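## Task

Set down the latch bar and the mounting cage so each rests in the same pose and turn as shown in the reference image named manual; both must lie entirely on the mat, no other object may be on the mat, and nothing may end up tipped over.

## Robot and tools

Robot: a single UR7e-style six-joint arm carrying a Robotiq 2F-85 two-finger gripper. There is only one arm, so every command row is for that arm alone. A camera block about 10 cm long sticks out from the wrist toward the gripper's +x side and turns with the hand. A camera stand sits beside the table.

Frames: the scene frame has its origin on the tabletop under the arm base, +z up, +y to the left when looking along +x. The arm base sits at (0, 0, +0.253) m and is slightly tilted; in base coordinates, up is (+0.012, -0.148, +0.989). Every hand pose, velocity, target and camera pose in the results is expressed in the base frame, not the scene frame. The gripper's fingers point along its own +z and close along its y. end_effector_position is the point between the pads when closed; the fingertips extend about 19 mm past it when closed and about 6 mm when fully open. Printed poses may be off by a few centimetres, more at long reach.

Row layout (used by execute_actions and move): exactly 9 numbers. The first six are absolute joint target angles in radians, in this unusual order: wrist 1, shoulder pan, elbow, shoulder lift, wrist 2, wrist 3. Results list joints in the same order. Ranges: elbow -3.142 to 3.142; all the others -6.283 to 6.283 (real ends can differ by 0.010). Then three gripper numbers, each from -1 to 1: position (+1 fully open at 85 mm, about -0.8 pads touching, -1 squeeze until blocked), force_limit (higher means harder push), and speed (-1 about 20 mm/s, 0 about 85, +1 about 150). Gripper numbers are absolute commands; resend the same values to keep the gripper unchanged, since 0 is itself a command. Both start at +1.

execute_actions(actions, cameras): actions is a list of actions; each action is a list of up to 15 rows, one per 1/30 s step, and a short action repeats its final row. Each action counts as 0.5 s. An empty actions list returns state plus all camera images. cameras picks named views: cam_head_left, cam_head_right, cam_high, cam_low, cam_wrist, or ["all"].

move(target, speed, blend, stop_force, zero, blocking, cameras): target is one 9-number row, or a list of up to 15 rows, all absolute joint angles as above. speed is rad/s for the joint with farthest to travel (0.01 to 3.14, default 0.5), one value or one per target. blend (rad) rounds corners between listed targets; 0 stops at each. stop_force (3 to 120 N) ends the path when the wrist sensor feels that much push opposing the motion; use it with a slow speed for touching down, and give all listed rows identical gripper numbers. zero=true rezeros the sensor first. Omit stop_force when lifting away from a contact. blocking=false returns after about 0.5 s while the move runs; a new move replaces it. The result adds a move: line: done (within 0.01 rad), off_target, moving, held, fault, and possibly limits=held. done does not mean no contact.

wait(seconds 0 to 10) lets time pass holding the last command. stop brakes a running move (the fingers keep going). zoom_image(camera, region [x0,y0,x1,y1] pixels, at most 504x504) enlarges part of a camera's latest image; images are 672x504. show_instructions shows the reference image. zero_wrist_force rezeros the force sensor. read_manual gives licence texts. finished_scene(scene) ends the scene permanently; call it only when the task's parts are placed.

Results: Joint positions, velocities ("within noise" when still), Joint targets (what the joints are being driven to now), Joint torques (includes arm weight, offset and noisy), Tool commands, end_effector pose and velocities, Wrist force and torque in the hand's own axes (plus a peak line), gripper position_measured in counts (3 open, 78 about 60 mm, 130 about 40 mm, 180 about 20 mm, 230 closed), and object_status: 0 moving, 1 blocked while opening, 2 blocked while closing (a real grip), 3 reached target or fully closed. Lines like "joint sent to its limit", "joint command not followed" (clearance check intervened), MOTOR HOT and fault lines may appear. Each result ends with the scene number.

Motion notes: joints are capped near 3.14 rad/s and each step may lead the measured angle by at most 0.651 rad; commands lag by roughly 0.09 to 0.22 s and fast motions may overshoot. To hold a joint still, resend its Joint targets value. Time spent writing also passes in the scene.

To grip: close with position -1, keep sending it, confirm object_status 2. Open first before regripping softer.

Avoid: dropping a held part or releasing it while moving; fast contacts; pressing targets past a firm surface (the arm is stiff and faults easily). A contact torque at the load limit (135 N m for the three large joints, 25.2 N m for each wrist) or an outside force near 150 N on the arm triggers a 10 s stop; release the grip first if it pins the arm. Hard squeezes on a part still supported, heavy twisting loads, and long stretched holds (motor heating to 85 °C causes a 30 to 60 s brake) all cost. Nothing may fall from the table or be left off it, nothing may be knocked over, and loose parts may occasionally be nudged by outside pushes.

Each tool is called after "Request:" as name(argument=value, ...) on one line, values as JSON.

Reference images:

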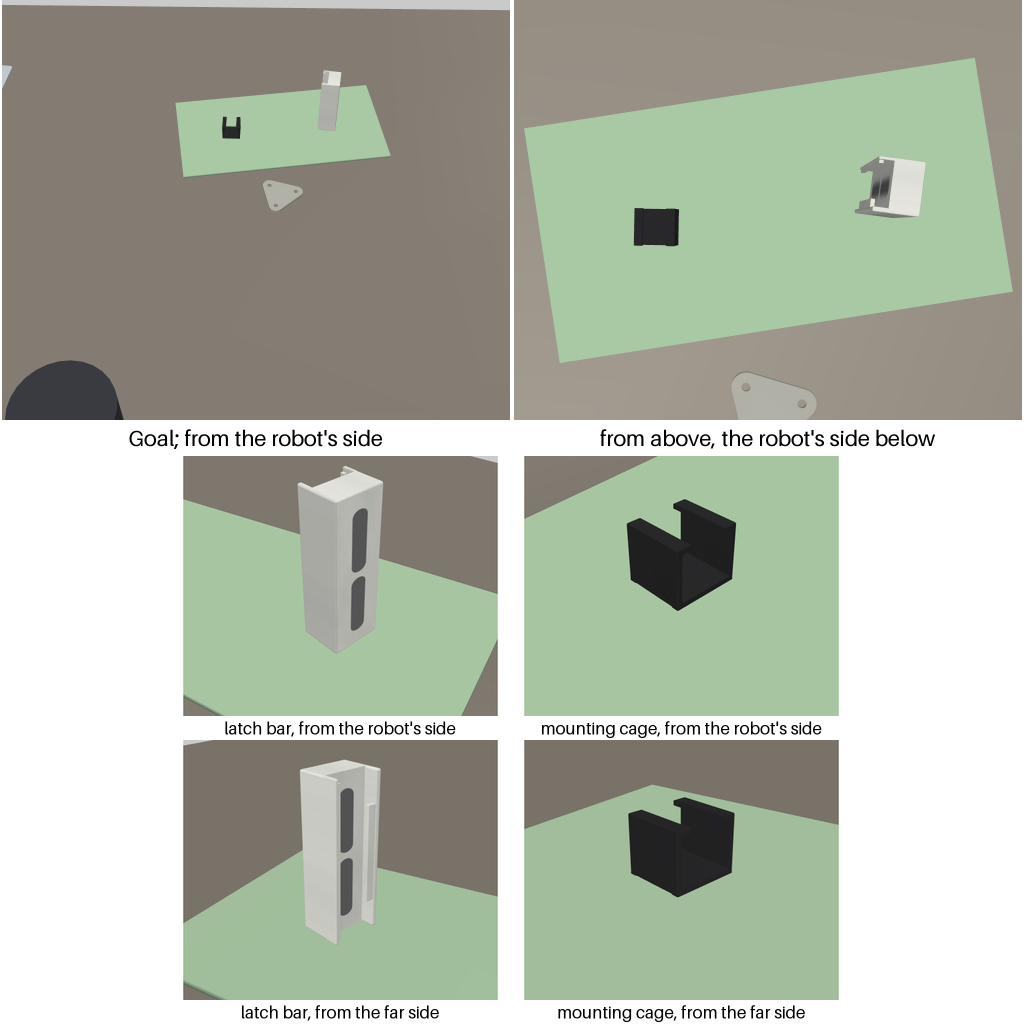

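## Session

Request:
execute_actions(actions=[])

Scene clock: 0.00 s.
end_effector_position=(+0.4287, -0.3205, -0.0670) position_measured=3 object_status=3 end_effector_quat_wxyz=(-0.147, +0.486, +0.815, +0.278)
Joint names: [wrist 1, shoulder pan, elbow, shoulder lift, wrist 2, wrist 3]
Joint positions: [-1.855 -1.057 1.712 -0.865 -1.245 -0.076]
Joint velocities: within noise
Joint torques (N m): no reading
Wrist force (N): no reading
Wrist torque (N m): no reading
Wrist force, peak (N): no reading
Joint targets: [-1.855 -1.057 1.712 -0.865 -1.245 -0.076]
Tool commands: gripper/position=+1.0 gripper/force_limit=+1.0 gripper/speed=+1.0

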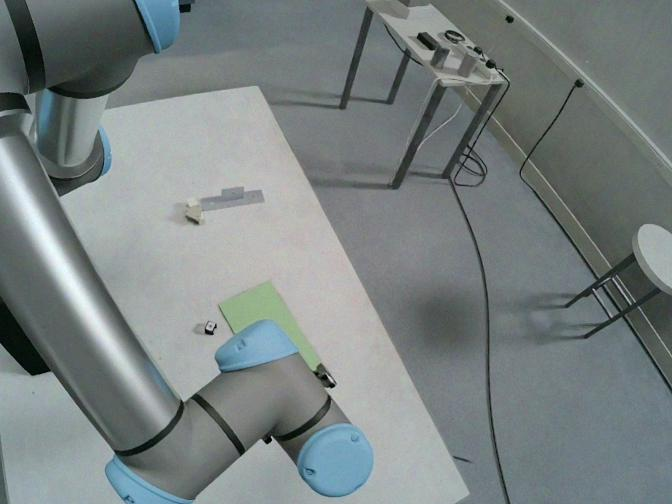

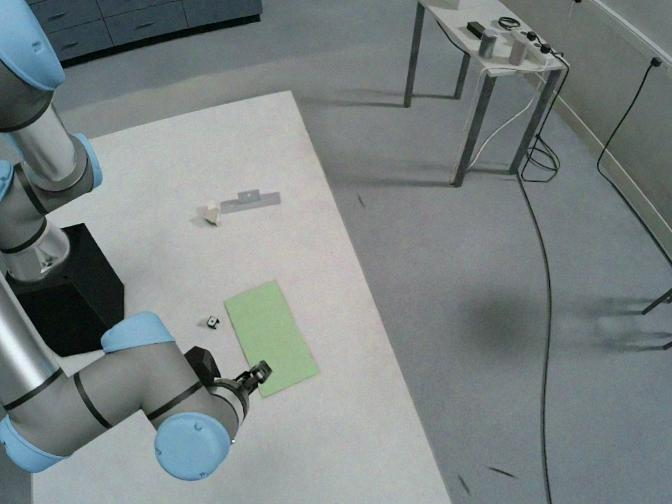

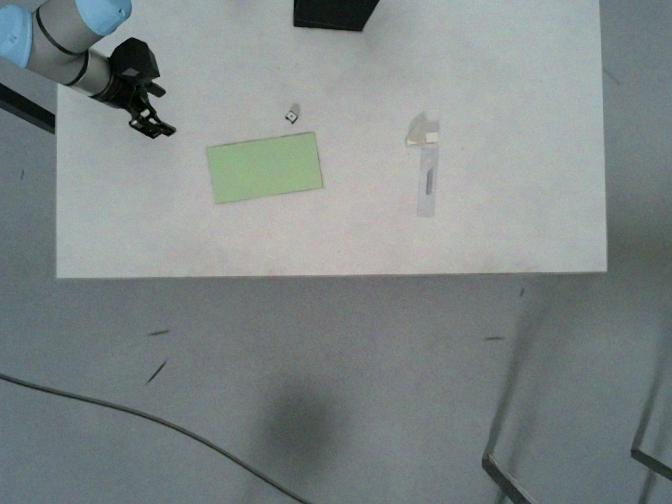

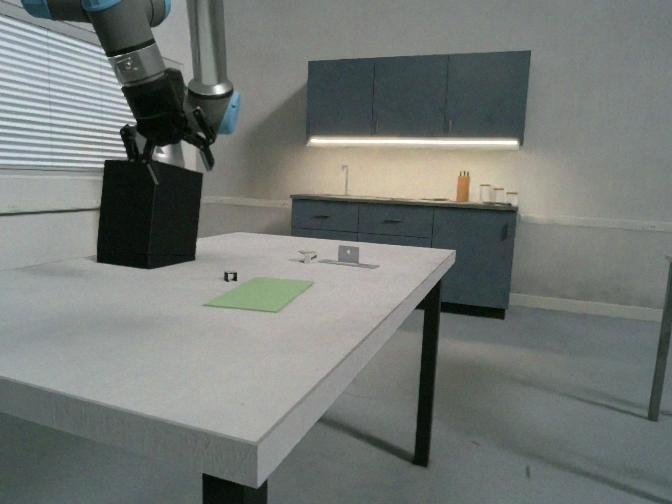

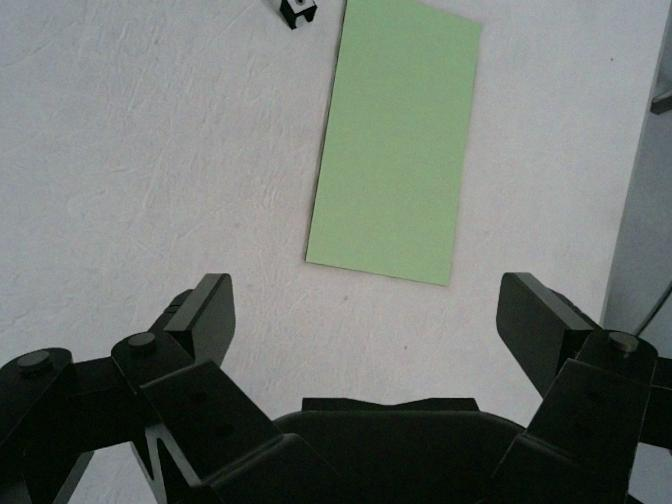

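Request:
zoom_image(camera="cam_high", region=[380, 90, 470, 230])

Request:
zoom_image(camera="cam_head_right", region=[180, 170, 320, 340])

Request:
zoom_image(camera="cam_low", region=[200, 230, 400, 320])

Request:
zoom_image(camera="cam_high", region=[200, 90, 330, 210])

Scaled by 3.600 from the camera's 672x504 image, which has a finer 960x720 frame.

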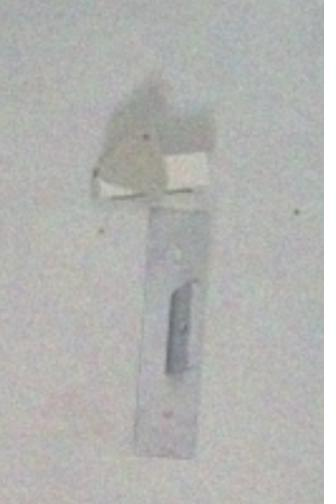

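Scaled by 2.965 from the camera's 672x504 image, which has a finer 960x720 frame.

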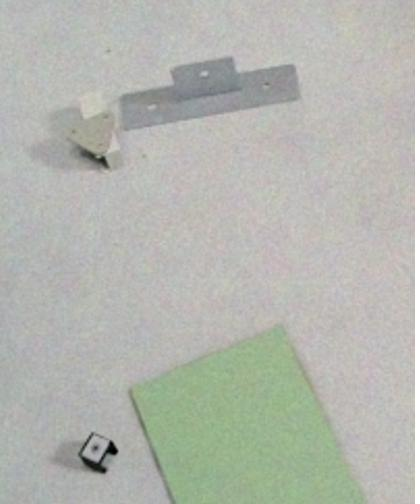

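Scaled by 2.520 from the camera's 672x504 image, which has a finer 960x720 frame.

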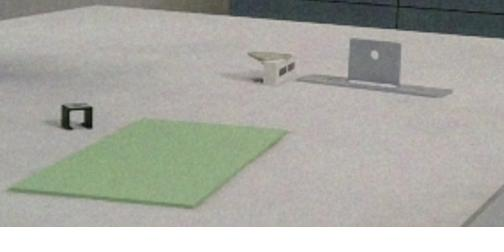

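Scaled by 3.877 from the camera's 672x504 image, which has a finer 960x720 frame.

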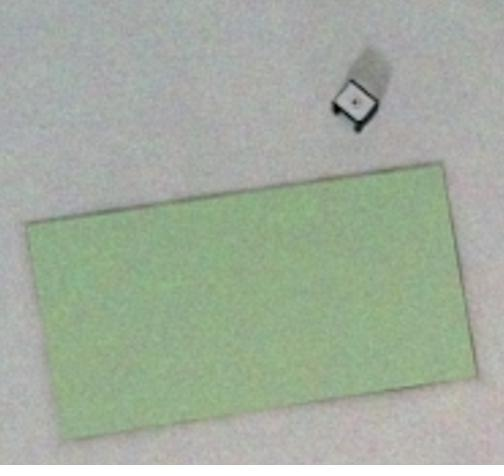

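Request:
move(target=[-1.714,0.408,1.722,-0.908,-1.5708,0,1,1,1], cameras=["cam_wrist","cam_head_right"], speed=1.0)

Request:
zoom_image(camera="cam_wrist", region=[200, 100, 500, 325])

Request:
zoom_image(camera="cam_head_right", region=[180, 180, 270, 250])

Scene clock: 19.87 s.
end_effector_position=(+0.3594, +0.3005, -0.0509) position_measured=3 object_status=3 end_effector_quat_wxyz=(-0.322, -0.191, +0.925, -0.067)
Joint names: [wrist 1, shoulder pan, elbow, shoulder lift, wrist 2, wrist 3]
Joint positions: [-1.714 0.408 1.722 -0.908 -1.571 0]
Joint torques (N m): [-3.44 7.67 -13.24 -40.37 -0.09 -2.16]
Wrist force (N): [0.2 -2.2 1.0]
Wrist torque (N m): [-0.31 0.04 0.00]
Wrist force, peak (N): [-1.6 -3.5 -1.9]
Joint targets: [-1.714 0.408 1.722 -0.908 -1.571 0.000]
move: done
Images, in order (width x height): cam_head_right 672x504, cam_wrist 672x504.

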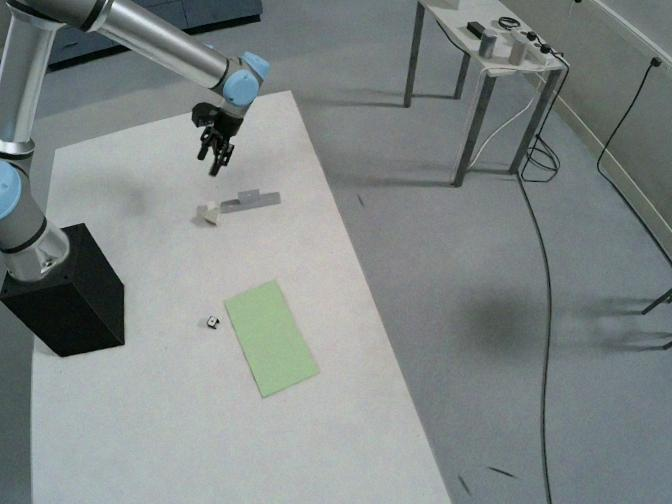

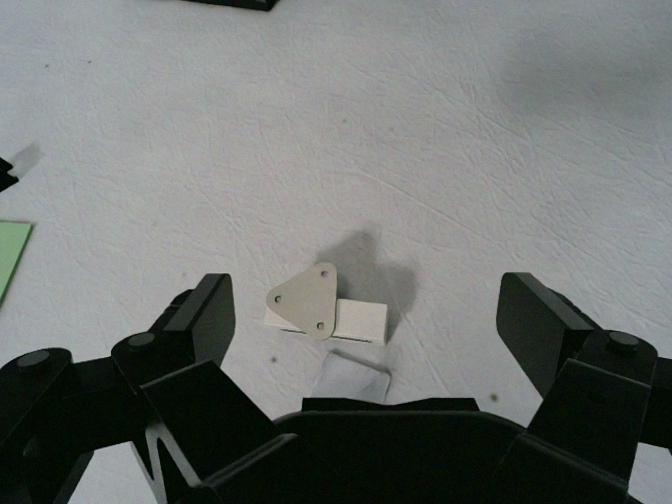

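Scaled by 1.680 from the camera's 672x504 image, which has a finer 960x720 frame.

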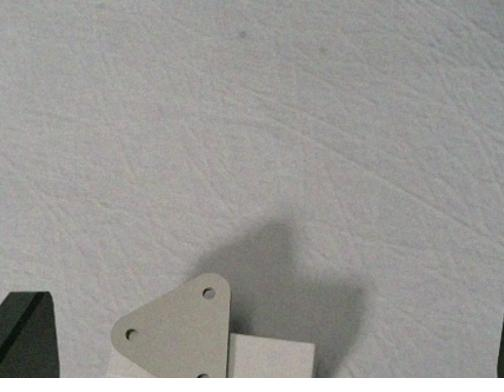

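Scaled by 5.600 from the camera's 672x504 image, which has a finer 960x720 frame.

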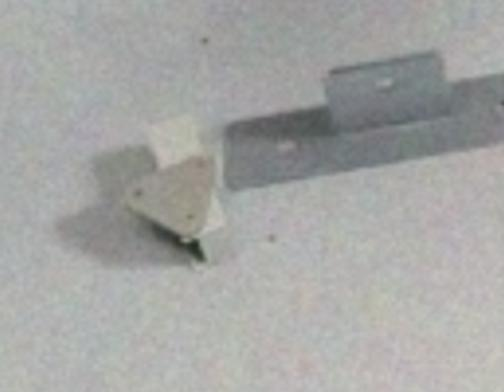

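Request:
move(target=[-3.071,0.252,2.3805,-0.9063,-1.425,-0.477,-0.405,-0.5,0], speed=0.9)

Request:
move(target=[-3.1822,0.2686,2.3423,-0.7571,-1.425,-0.477,-0.405,-0.5,0], speed=0.06, stop_force=4, cameras=["cam_wrist","cam_high","cam_low"])

Request:
zoom_image(camera="cam_low", region=[250, 200, 400, 300])

Scene clock: 58.57 s.
end_effector_position=(+0.3508, +0.2665, -0.1449) position_measured=180 object_status=3 end_effector_quat_wxyz=(+0.021, -0.356, +0.931, +0.071)
Joint names: [wrist 1, shoulder pan, elbow, shoulder lift, wrist 2, wrist 3]
Joint positions: [-3.071 0.252 2.38 -0.906 -1.425 -0.477]
Joint torques (N m): [-6 9.52 -3.09 -27.26 -1.9 -0.01]
Wrist force (N): [-0.9 -1.3 -0.5]
Wrist torque (N m): [-0.19 0.06 -0.16]
Wrist force, peak (N): [0.2 -2.5 1.2]
Joint targets: [-3.071 0.252 2.381 -0.906 -1.425 -0.477]
move: done

Scene clock: 60.97 s.
end_effector_position=(+0.3510, +0.2704, -0.1689) position_measured=180 object_status=3 end_effector_quat_wxyz=(+0.021, -0.361, +0.930, +0.071)
Joint names: [wrist 1, shoulder pan, elbow, shoulder lift, wrist 2, wrist 3]
Joint positions: [-3.132 0.261 2.36 -0.825 -1.425 -0.477]
Joint torques (N m): [-5.51 -17.97 7.78 -43.4 1.1 -2.03]
Wrist force (N): [0.4 -1.8 -0.8]
Wrist torque (N m): [-0.26 -0.14 -0.17]
Wrist force, peak (N): [33.5 11.7 -116.7]
Joint targets: [-3.132 0.261 2.360 -0.825 -1.425 -0.477]
move: contact; the shoulder lift is farthest, 0.068 rad from its target
Images, in order (width x height): cam_high 672x504, cam_low 672x504, cam_wrist 672x504.

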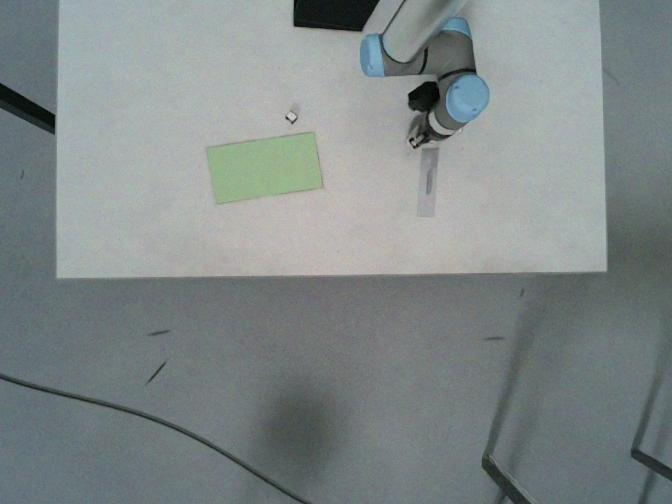

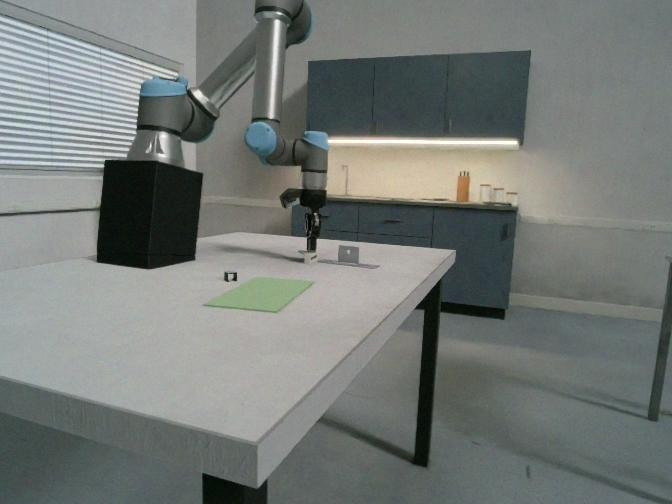

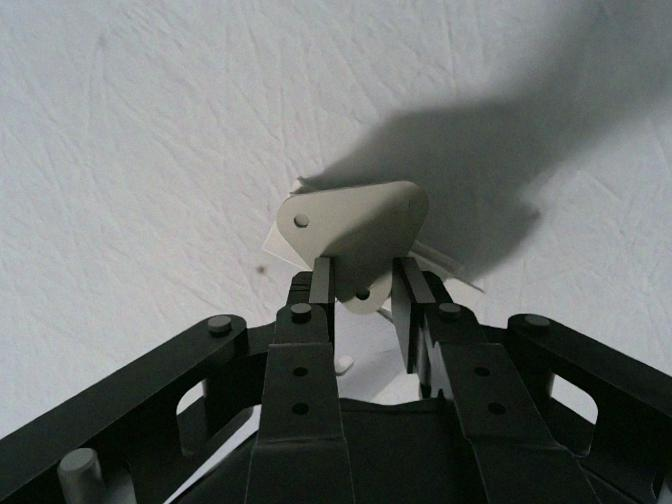

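Scaled by 3.360 from the camera's 672x504 image, which has a finer 960x720 frame.

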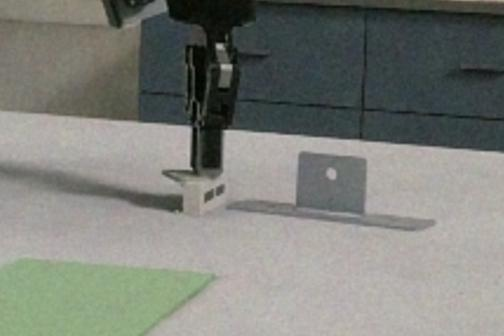

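Request:
move(target=[[-3.102,0.257,2.370,-0.865,-1.425,-0.477,-0.405,-0.5,0],[-3.027,0.289,2.290,-0.860,-1.425,-0.44,-0.405,-0.5,0],[-3.0566,0.2933,2.2801,-0.8205,-1.425,-0.44,-0.405,-0.5,0],[-3.1242,0.267,2.3469,-0.8197,-1.425,-0.464,-0.405,-0.5,0],[-3.1976,0.2378,2.413,-0.8124,-1.425,-0.49,-0.405,-0.5,0]], speed=[0.1,0.3,0.1,0.06,0.06], cameras=["cam_wrist","cam_high","cam_low"])

Request:
zoom_image(camera="cam_low", region=[250, 200, 400, 300])

Scene clock: 83.73 s.
end_effector_position=(+0.3358, +0.2569, -0.1726) position_measured=180 object_status=3 end_effector_quat_wxyz=(+0.022, -0.356, +0.932, +0.071) end_effector_velocity=(-0.001, +0.000, -0.001) end_effector_angular_velocity=(+0.000, +0.005, +0.001)
Joint names: [wrist 1, shoulder pan, elbow, shoulder lift, wrist 2, wrist 3]
Joint positions: [-3.198 0.238 2.413 -0.812 -1.425 -0.49]
Joint velocities: [0.006 0 -0.001 0 0.001 -0.001]
Joint torques (N m): [-0.2 4.01 -11.4 -29.79 -1.5 0.7]
Wrist force (N): [0.2 -1.5 -1.0]
Wrist torque (N m): [-0.21 -0.11 0.01]
Wrist force, peak (N): [1.6 -1.8 -1.3]
Joint targets: [-3.198 0.238 2.413 -0.812 -1.425 -0.490]
move: done
Images, in order (width x height): cam_high 672x504, cam_low 672x504, cam_wrist 672x504.

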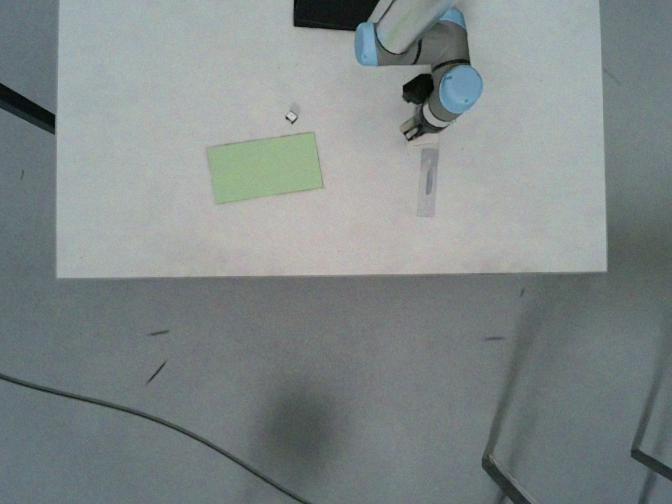

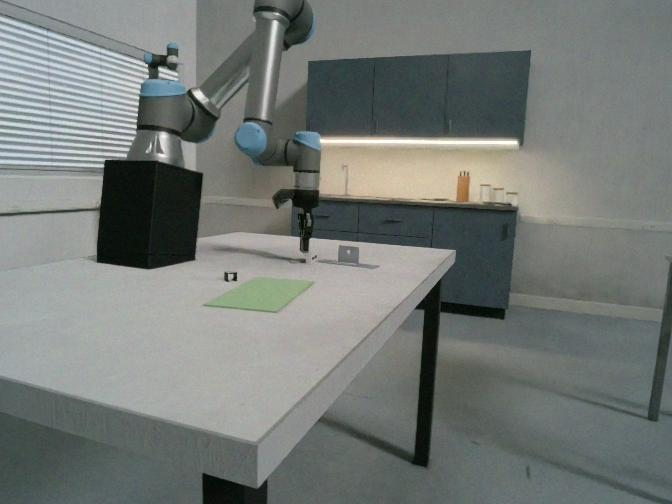

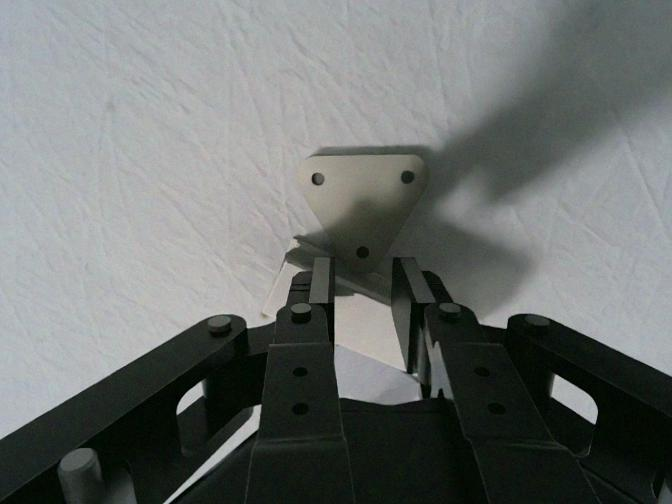

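Scaled by 3.360 from the camera's 672x504 image, which has a finer 960x720 frame.

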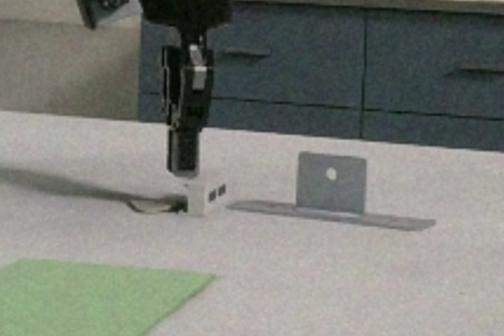

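Request:
move(target=[[-3.13,0.229,2.435,-0.895,-1.425,-0.49,-0.405,-0.5,0],[-1.75,0.40,1.85,-1.1,-1.5708,-0.03,-0.4,-0.5,0]], speed=[0.2,1.2], blend=[0.03,0], cameras=["cam_wrist","cam_low","cam_head_right"])

Request:
zoom_image(camera="cam_wrist", region=[200, 200, 440, 400])

Request:
zoom_image(camera="cam_low", region=[270, 235, 350, 285])

Request:
zoom_image(camera="cam_head_right", region=[180, 180, 270, 250])

Scene clock: 92.03 s.
end_effector_position=(+0.3393, +0.2882, +0.0038) position_measured=179 object_status=3 end_effector_quat_wxyz=(-0.277, -0.205, +0.937, -0.052)
Joint names: [wrist 1, shoulder pan, elbow, shoulder lift, wrist 2, wrist 3]
Joint positions: [-1.75 0.4 1.85 -1.1 -1.571 -0.03]
Joint torques (N m): [1.8 -17.07 -22.75 -31.65 0.77 1.42]
Wrist force (N): [1.0 -2.4 0.6]
Wrist torque (N m): [-0.35 -0.14 0.14]
Wrist force, peak (N): [1.2 -2.7 1.0]
Joint targets: [-1.750 0.400 1.850 -1.100 -1.571 -0.030]
move: done
Images, in order (width x height): cam_head_right 672x504, cam_low 672x504, cam_wrist 672x504.

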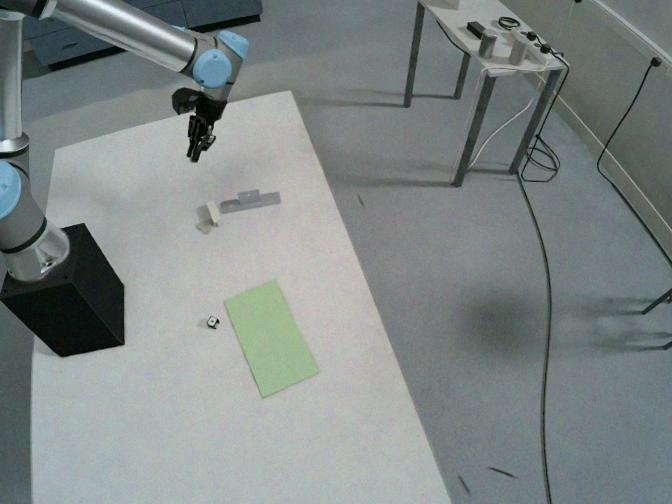

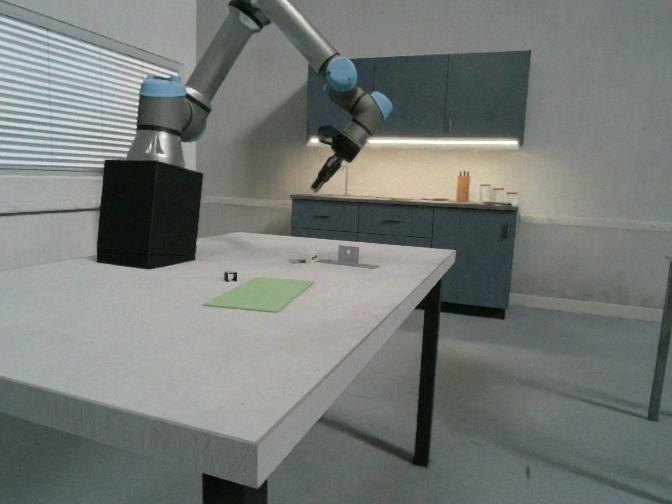

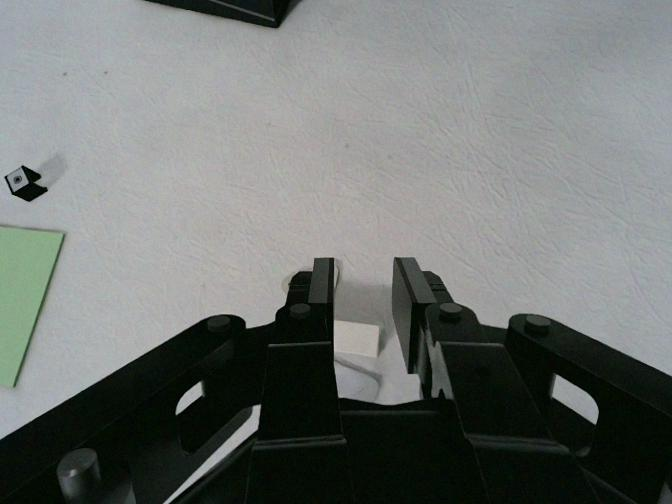

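Scaled by 2.100 from the camera's 672x504 image, which has a finer 960x720 frame.

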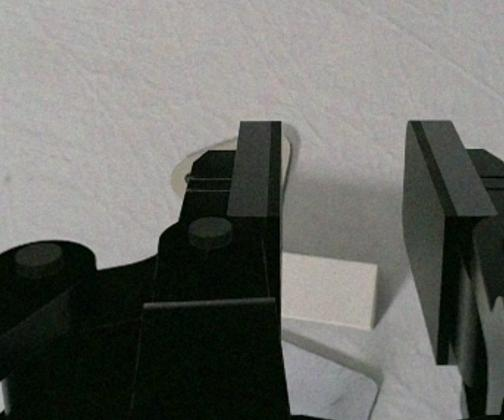

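Scaled by 6.300 from the camera's 672x504 image, which has a finer 960x720 frame.

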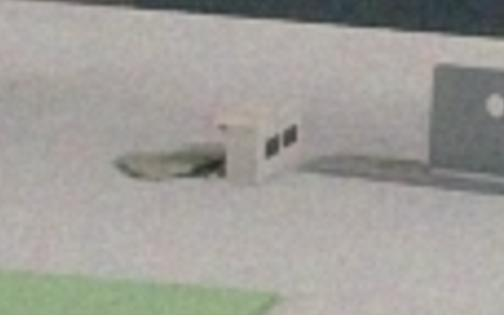

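Scaled by 5.600 from the camera's 672x504 image, which has a finer 960x720 frame.

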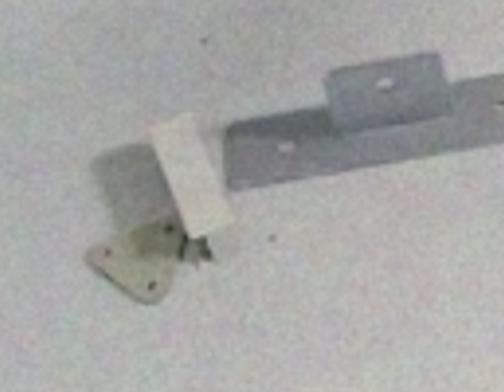

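Request:
move(target=[-2.4619,0.7611,2.0237,-0.8569,-2.0561,2.164,0.09,-0.5,-0.5], speed=1.0, cameras=["cam_wrist","cam_high","cam_low"])

Request:
zoom_image(camera="cam_wrist", region=[240, 150, 490, 340])

Scene clock: 126.33 s.
end_effector_position=(+0.3284, +0.3315, -0.1228) position_measured=118 object_status=3 end_effector_quat_wxyz=(+0.222, +0.595, +0.756, -0.158) end_effector_velocity=(+0.000, +0.001, +0.000) end_effector_angular_velocity=(+0.003, -0.002, -0.005)
Joint names: [wrist 1, shoulder pan, elbow, shoulder lift, wrist 2, wrist 3]
Joint positions: [-2.462 0.761 2.024 -0.857 -2.056 2.164]
Joint velocities: [0 0 -0.001 0 0.001 0.005]
Joint torques (N m): [-0.31 -15.81 -21.61 -49.53 -0.96 1.83]
Wrist force (N): [-1.8 -1.0 -1.5]
Wrist torque (N m): [-0.18 0.21 -0.14]
Wrist force, peak (N): [-0.4 -4.5 -0.3]
Joint targets: [-2.462 0.761 2.024 -0.857 -2.056 2.164]
move: done
Images, in order (width x height): cam_high 672x504, cam_low 672x504, cam_wrist 672x504.

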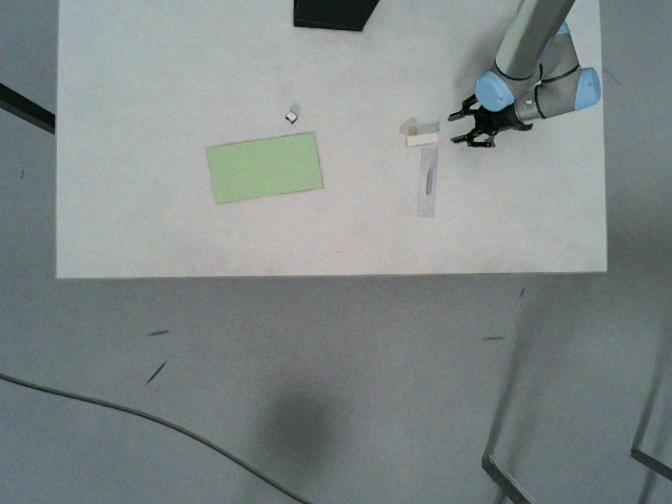

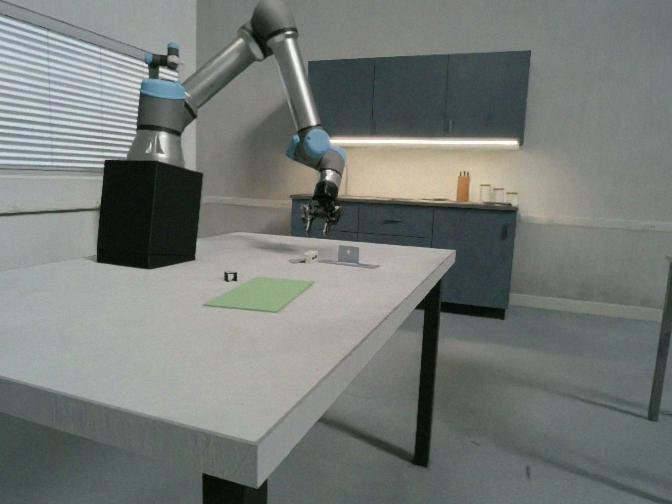

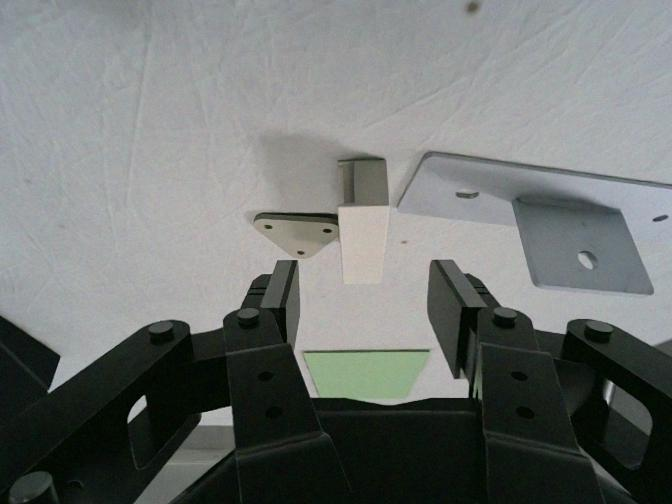

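Scaled by 2.016 from the camera's 672x504 image, which has a finer 960x720 frame.

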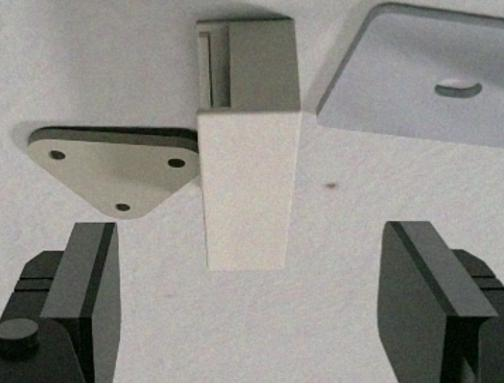

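Request:
move(target=[-2.7044,0.6872,2.0686,-0.6979,-2.0748,2.083,0.09,-0.5,-0.5], speed=0.12, stop_force=6)

Request:
move(target=[-2.7044,0.6872,2.0686,-0.6979,-2.0748,2.083,-1,-0.7,-1], cameras=["cam_wrist","cam_low"])

Request:
zoom_image(camera="cam_low", region=[270, 205, 390, 285])

Scene clock: 140.00 s.
end_effector_position=(+0.3402, +0.2911, -0.1909) position_measured=118 object_status=3 end_effector_quat_wxyz=(+0.222, +0.595, +0.756, -0.158)
Joint names: [wrist 1, shoulder pan, elbow, shoulder lift, wrist 2, wrist 3]
Joint positions: [-2.704 0.687 2.069 -0.698 -2.075 2.083]
Joint torques (N m): [0.25 10.43 -15.51 -51.22 -0.02 1.75]
Wrist force (N): [-2.1 -1.3 -1.3]
Wrist torque (N m): [-0.21 0.25 -0.16]
Wrist force, peak (N): [-2.8 -2.1 -3.9]
Joint targets: [-2.704 0.687 2.069 -0.698 -2.075 2.083]
move: done

Scene clock: 141.30 s.
end_effector_position=(+0.3402, +0.2911, -0.1909) position_measured=173 object_status=2 end_effector_quat_wxyz=(+0.222, +0.595, +0.756, -0.158)
Joint names: [wrist 1, shoulder pan, elbow, shoulder lift, wrist 2, wrist 3]
Joint positions: [-2.704 0.687 2.069 -0.698 -2.075 2.083]
Joint torques (N m): [0.36 9.07 -14.14 -47.86 -0.1 1.51]
Wrist force (N): [-5.2 -0.1 -4.5]
Wrist torque (N m): [-0.29 0.38 -0.14]
Wrist force, peak (N): [-5.2 -0.1 -4.5]
Joint targets: [-2.704 0.687 2.069 -0.698 -2.075 2.083]
move: done
Images, in order (width x height): cam_low 672x504, cam_wrist 672x504.

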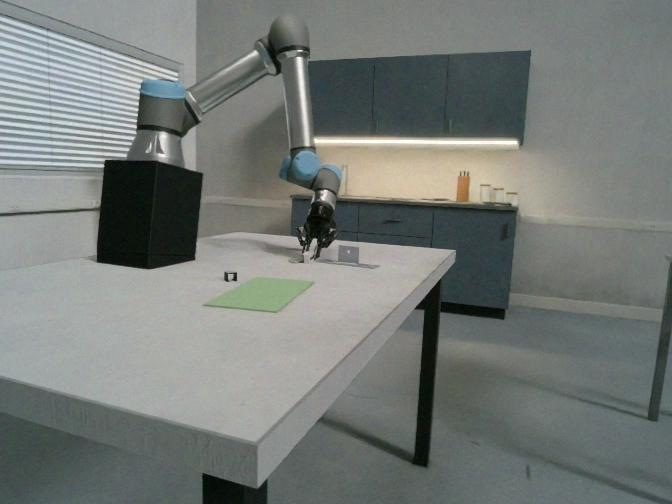

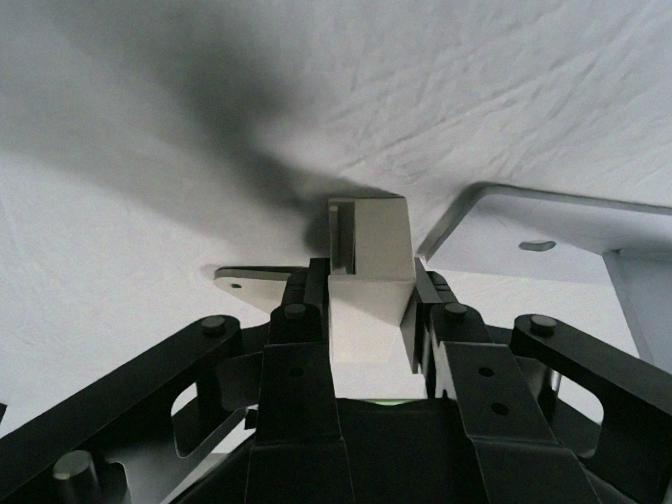

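Scaled by 4.200 from the camera's 672x504 image, which has a finer 960x720 frame.

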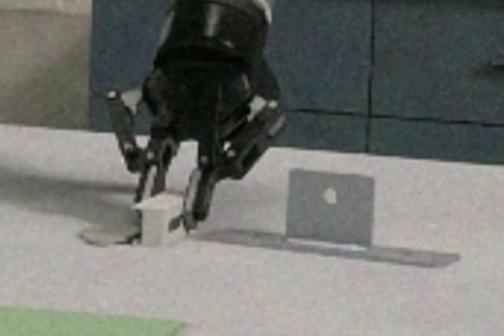

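Request:
move(target=[[-2.438,0.6872,2.1107,-1.0064,-2.0748,2.083,-1,-0.7,-1],[-2.98,-0.17,2.28,-1.0,-1.45,2.26,-1,-0.7,-1],[-4.055,-1.0222,2.4436,-0.4531,-0.8324,2.439,-1,-0.7,-1]], speed=[0.4,1.0,0.9], blend=[0.1,0.2,0], cameras=["cam_wrist","cam_low","cam_head_right","cam_high"])

Request:
zoom_image(camera="cam_low", region=[180, 150, 360, 320])

Request:
zoom_image(camera="cam_head_right", region=[180, 250, 350, 420])

Scene clock: 164.40 s.
end_effector_position=(+0.4700, -0.1816, -0.1298) position_measured=173 object_status=2 end_effector_quat_wxyz=(-0.055, +0.907, -0.057, +0.414)
Joint names: [wrist 1, shoulder pan, elbow, shoulder lift, wrist 2, wrist 3]
Joint positions: [-4.055 -1.022 2.444 -0.453 -0.833 2.439]
Joint torques (N m): [-6.66 -15.66 -7.06 -30.67 2.49 -2.03]
Wrist force (N): [0.8 -1.2 0.9]
Wrist torque (N m): [-0.17 -0.13 0.11]
Wrist force, peak (N): [-5.2 -0.2 -4.8]
Joint targets: [-4.055 -1.022 2.444 -0.453 -0.832 2.439]
move: done
Images, in order (width x height): cam_head_right 672x504, cam_high 672x504, cam_low 672x504, cam_wrist 672x504.

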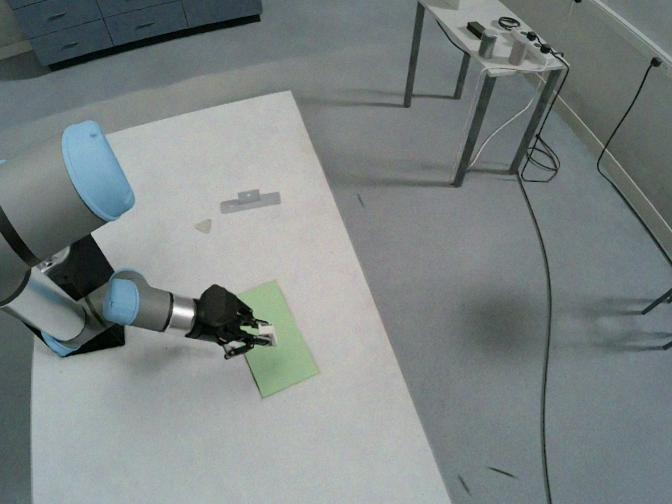

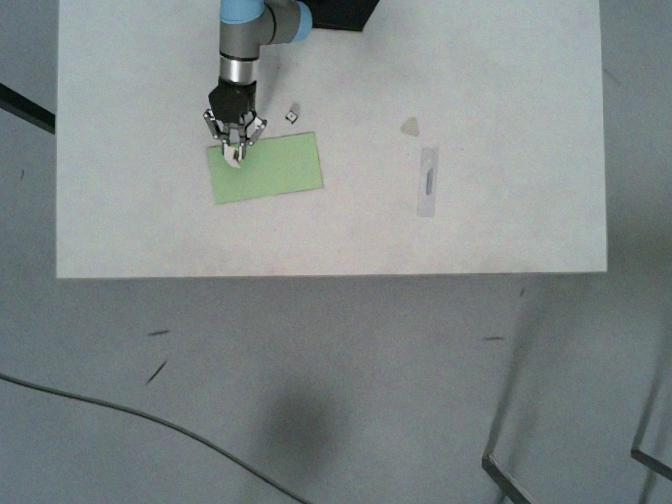

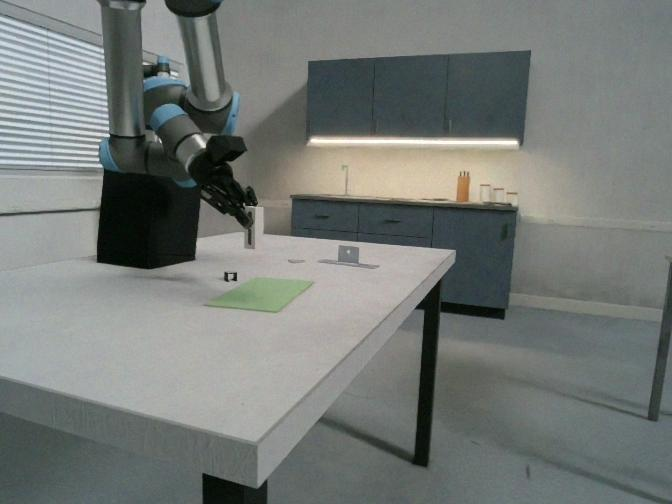

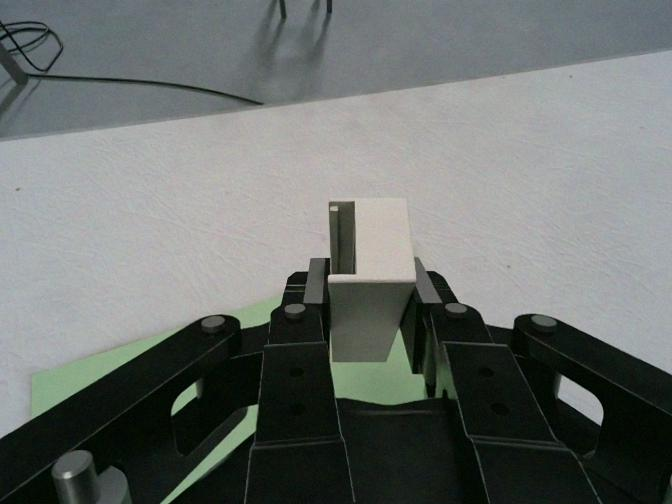

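Scaled by 2.800 from the camera's 672x504 image, which has a finer 960x720 frame.

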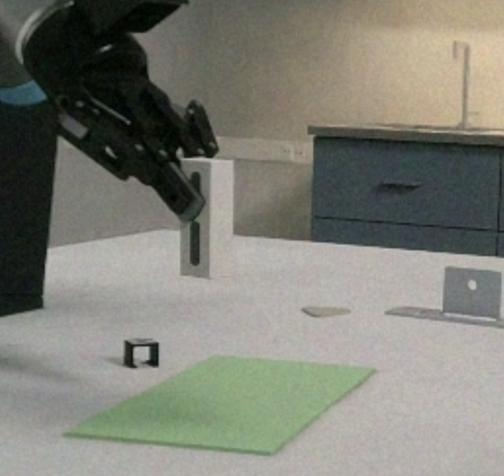

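Scaled by 2.965 from the camera's 672x504 image, which has a finer 960x720 frame.

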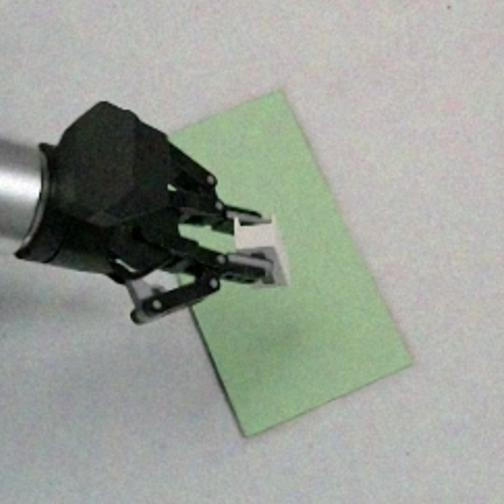

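Request:
move(target=[[-4.194,-1.0021,2.290,-0.177,-0.8424,2.463,-1,-0.7,-1],[-4.2175,-0.9988,2.2635,-0.1285,-0.8434,2.466,-1,-0.7,-1]], speed=[0.25,0.02], blend=[0.005,0], stop_force=5, cameras=["cam_low","cam_wrist"])

Request:
zoom_image(camera="cam_low", region=[180, 180, 330, 320])

Scene clock: 171.57 s.
end_effector_position=(+0.4691, -0.1676, -0.2263) position_measured=173 object_status=2 end_effector_quat_wxyz=(-0.055, +0.907, -0.057, +0.414)
Joint names: [wrist 1, shoulder pan, elbow, shoulder lift, wrist 2, wrist 3]
Joint positions: [-4.208 -1 2.275 -0.149 -0.843 2.465]
Joint torques (N m): [0.34 -2.63 16.79 -44.17 -0.57 -1.23]
Wrist force (N): [4.9 -0.8 -2.7]
Wrist torque (N m): [-0.23 -0.21 -0.10]
Wrist force, peak (N): [6.9 -0.7 -4.0]
Joint targets: [-4.208 -1.000 2.275 -0.149 -0.843 2.465]
move: contact; path passed 1 of 2 targets; the shoulder lift is farthest, 0.021 rad from its target
Images, in order (width x height): cam_low 672x504, cam_wrist 672x504.

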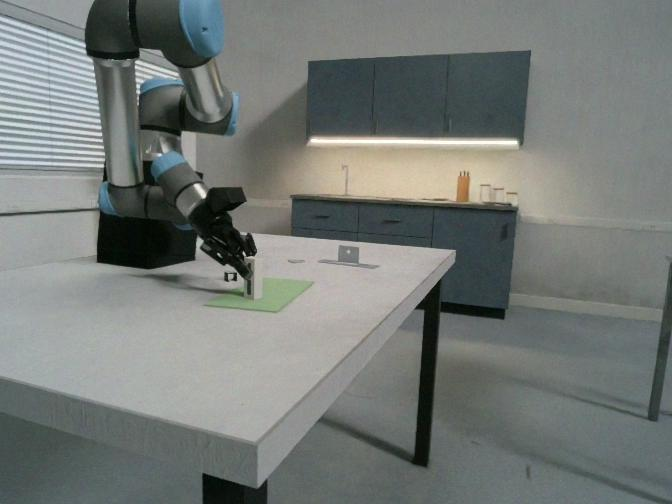

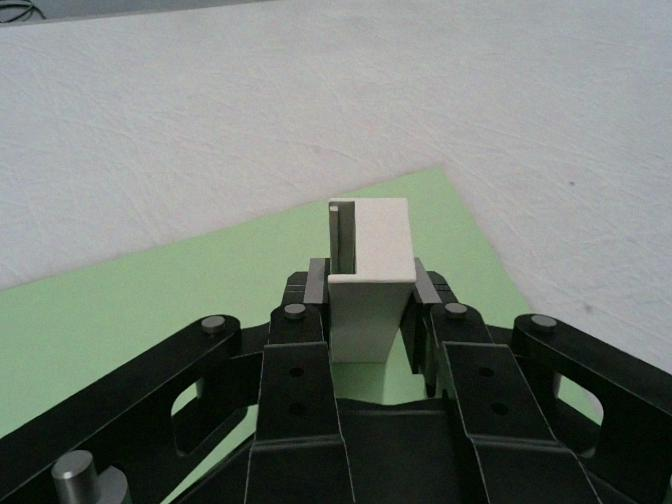

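Scaled by 3.360 from the camera's 672x504 image, which has a finer 960x720 frame.

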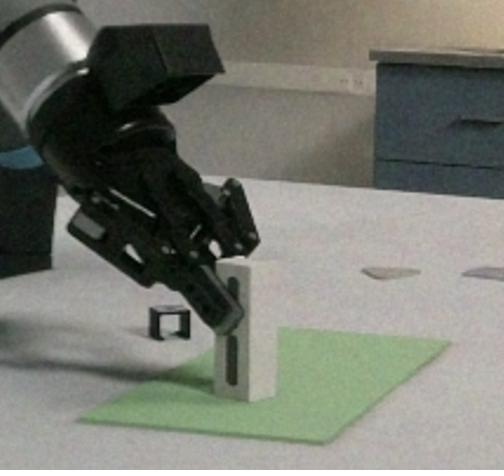

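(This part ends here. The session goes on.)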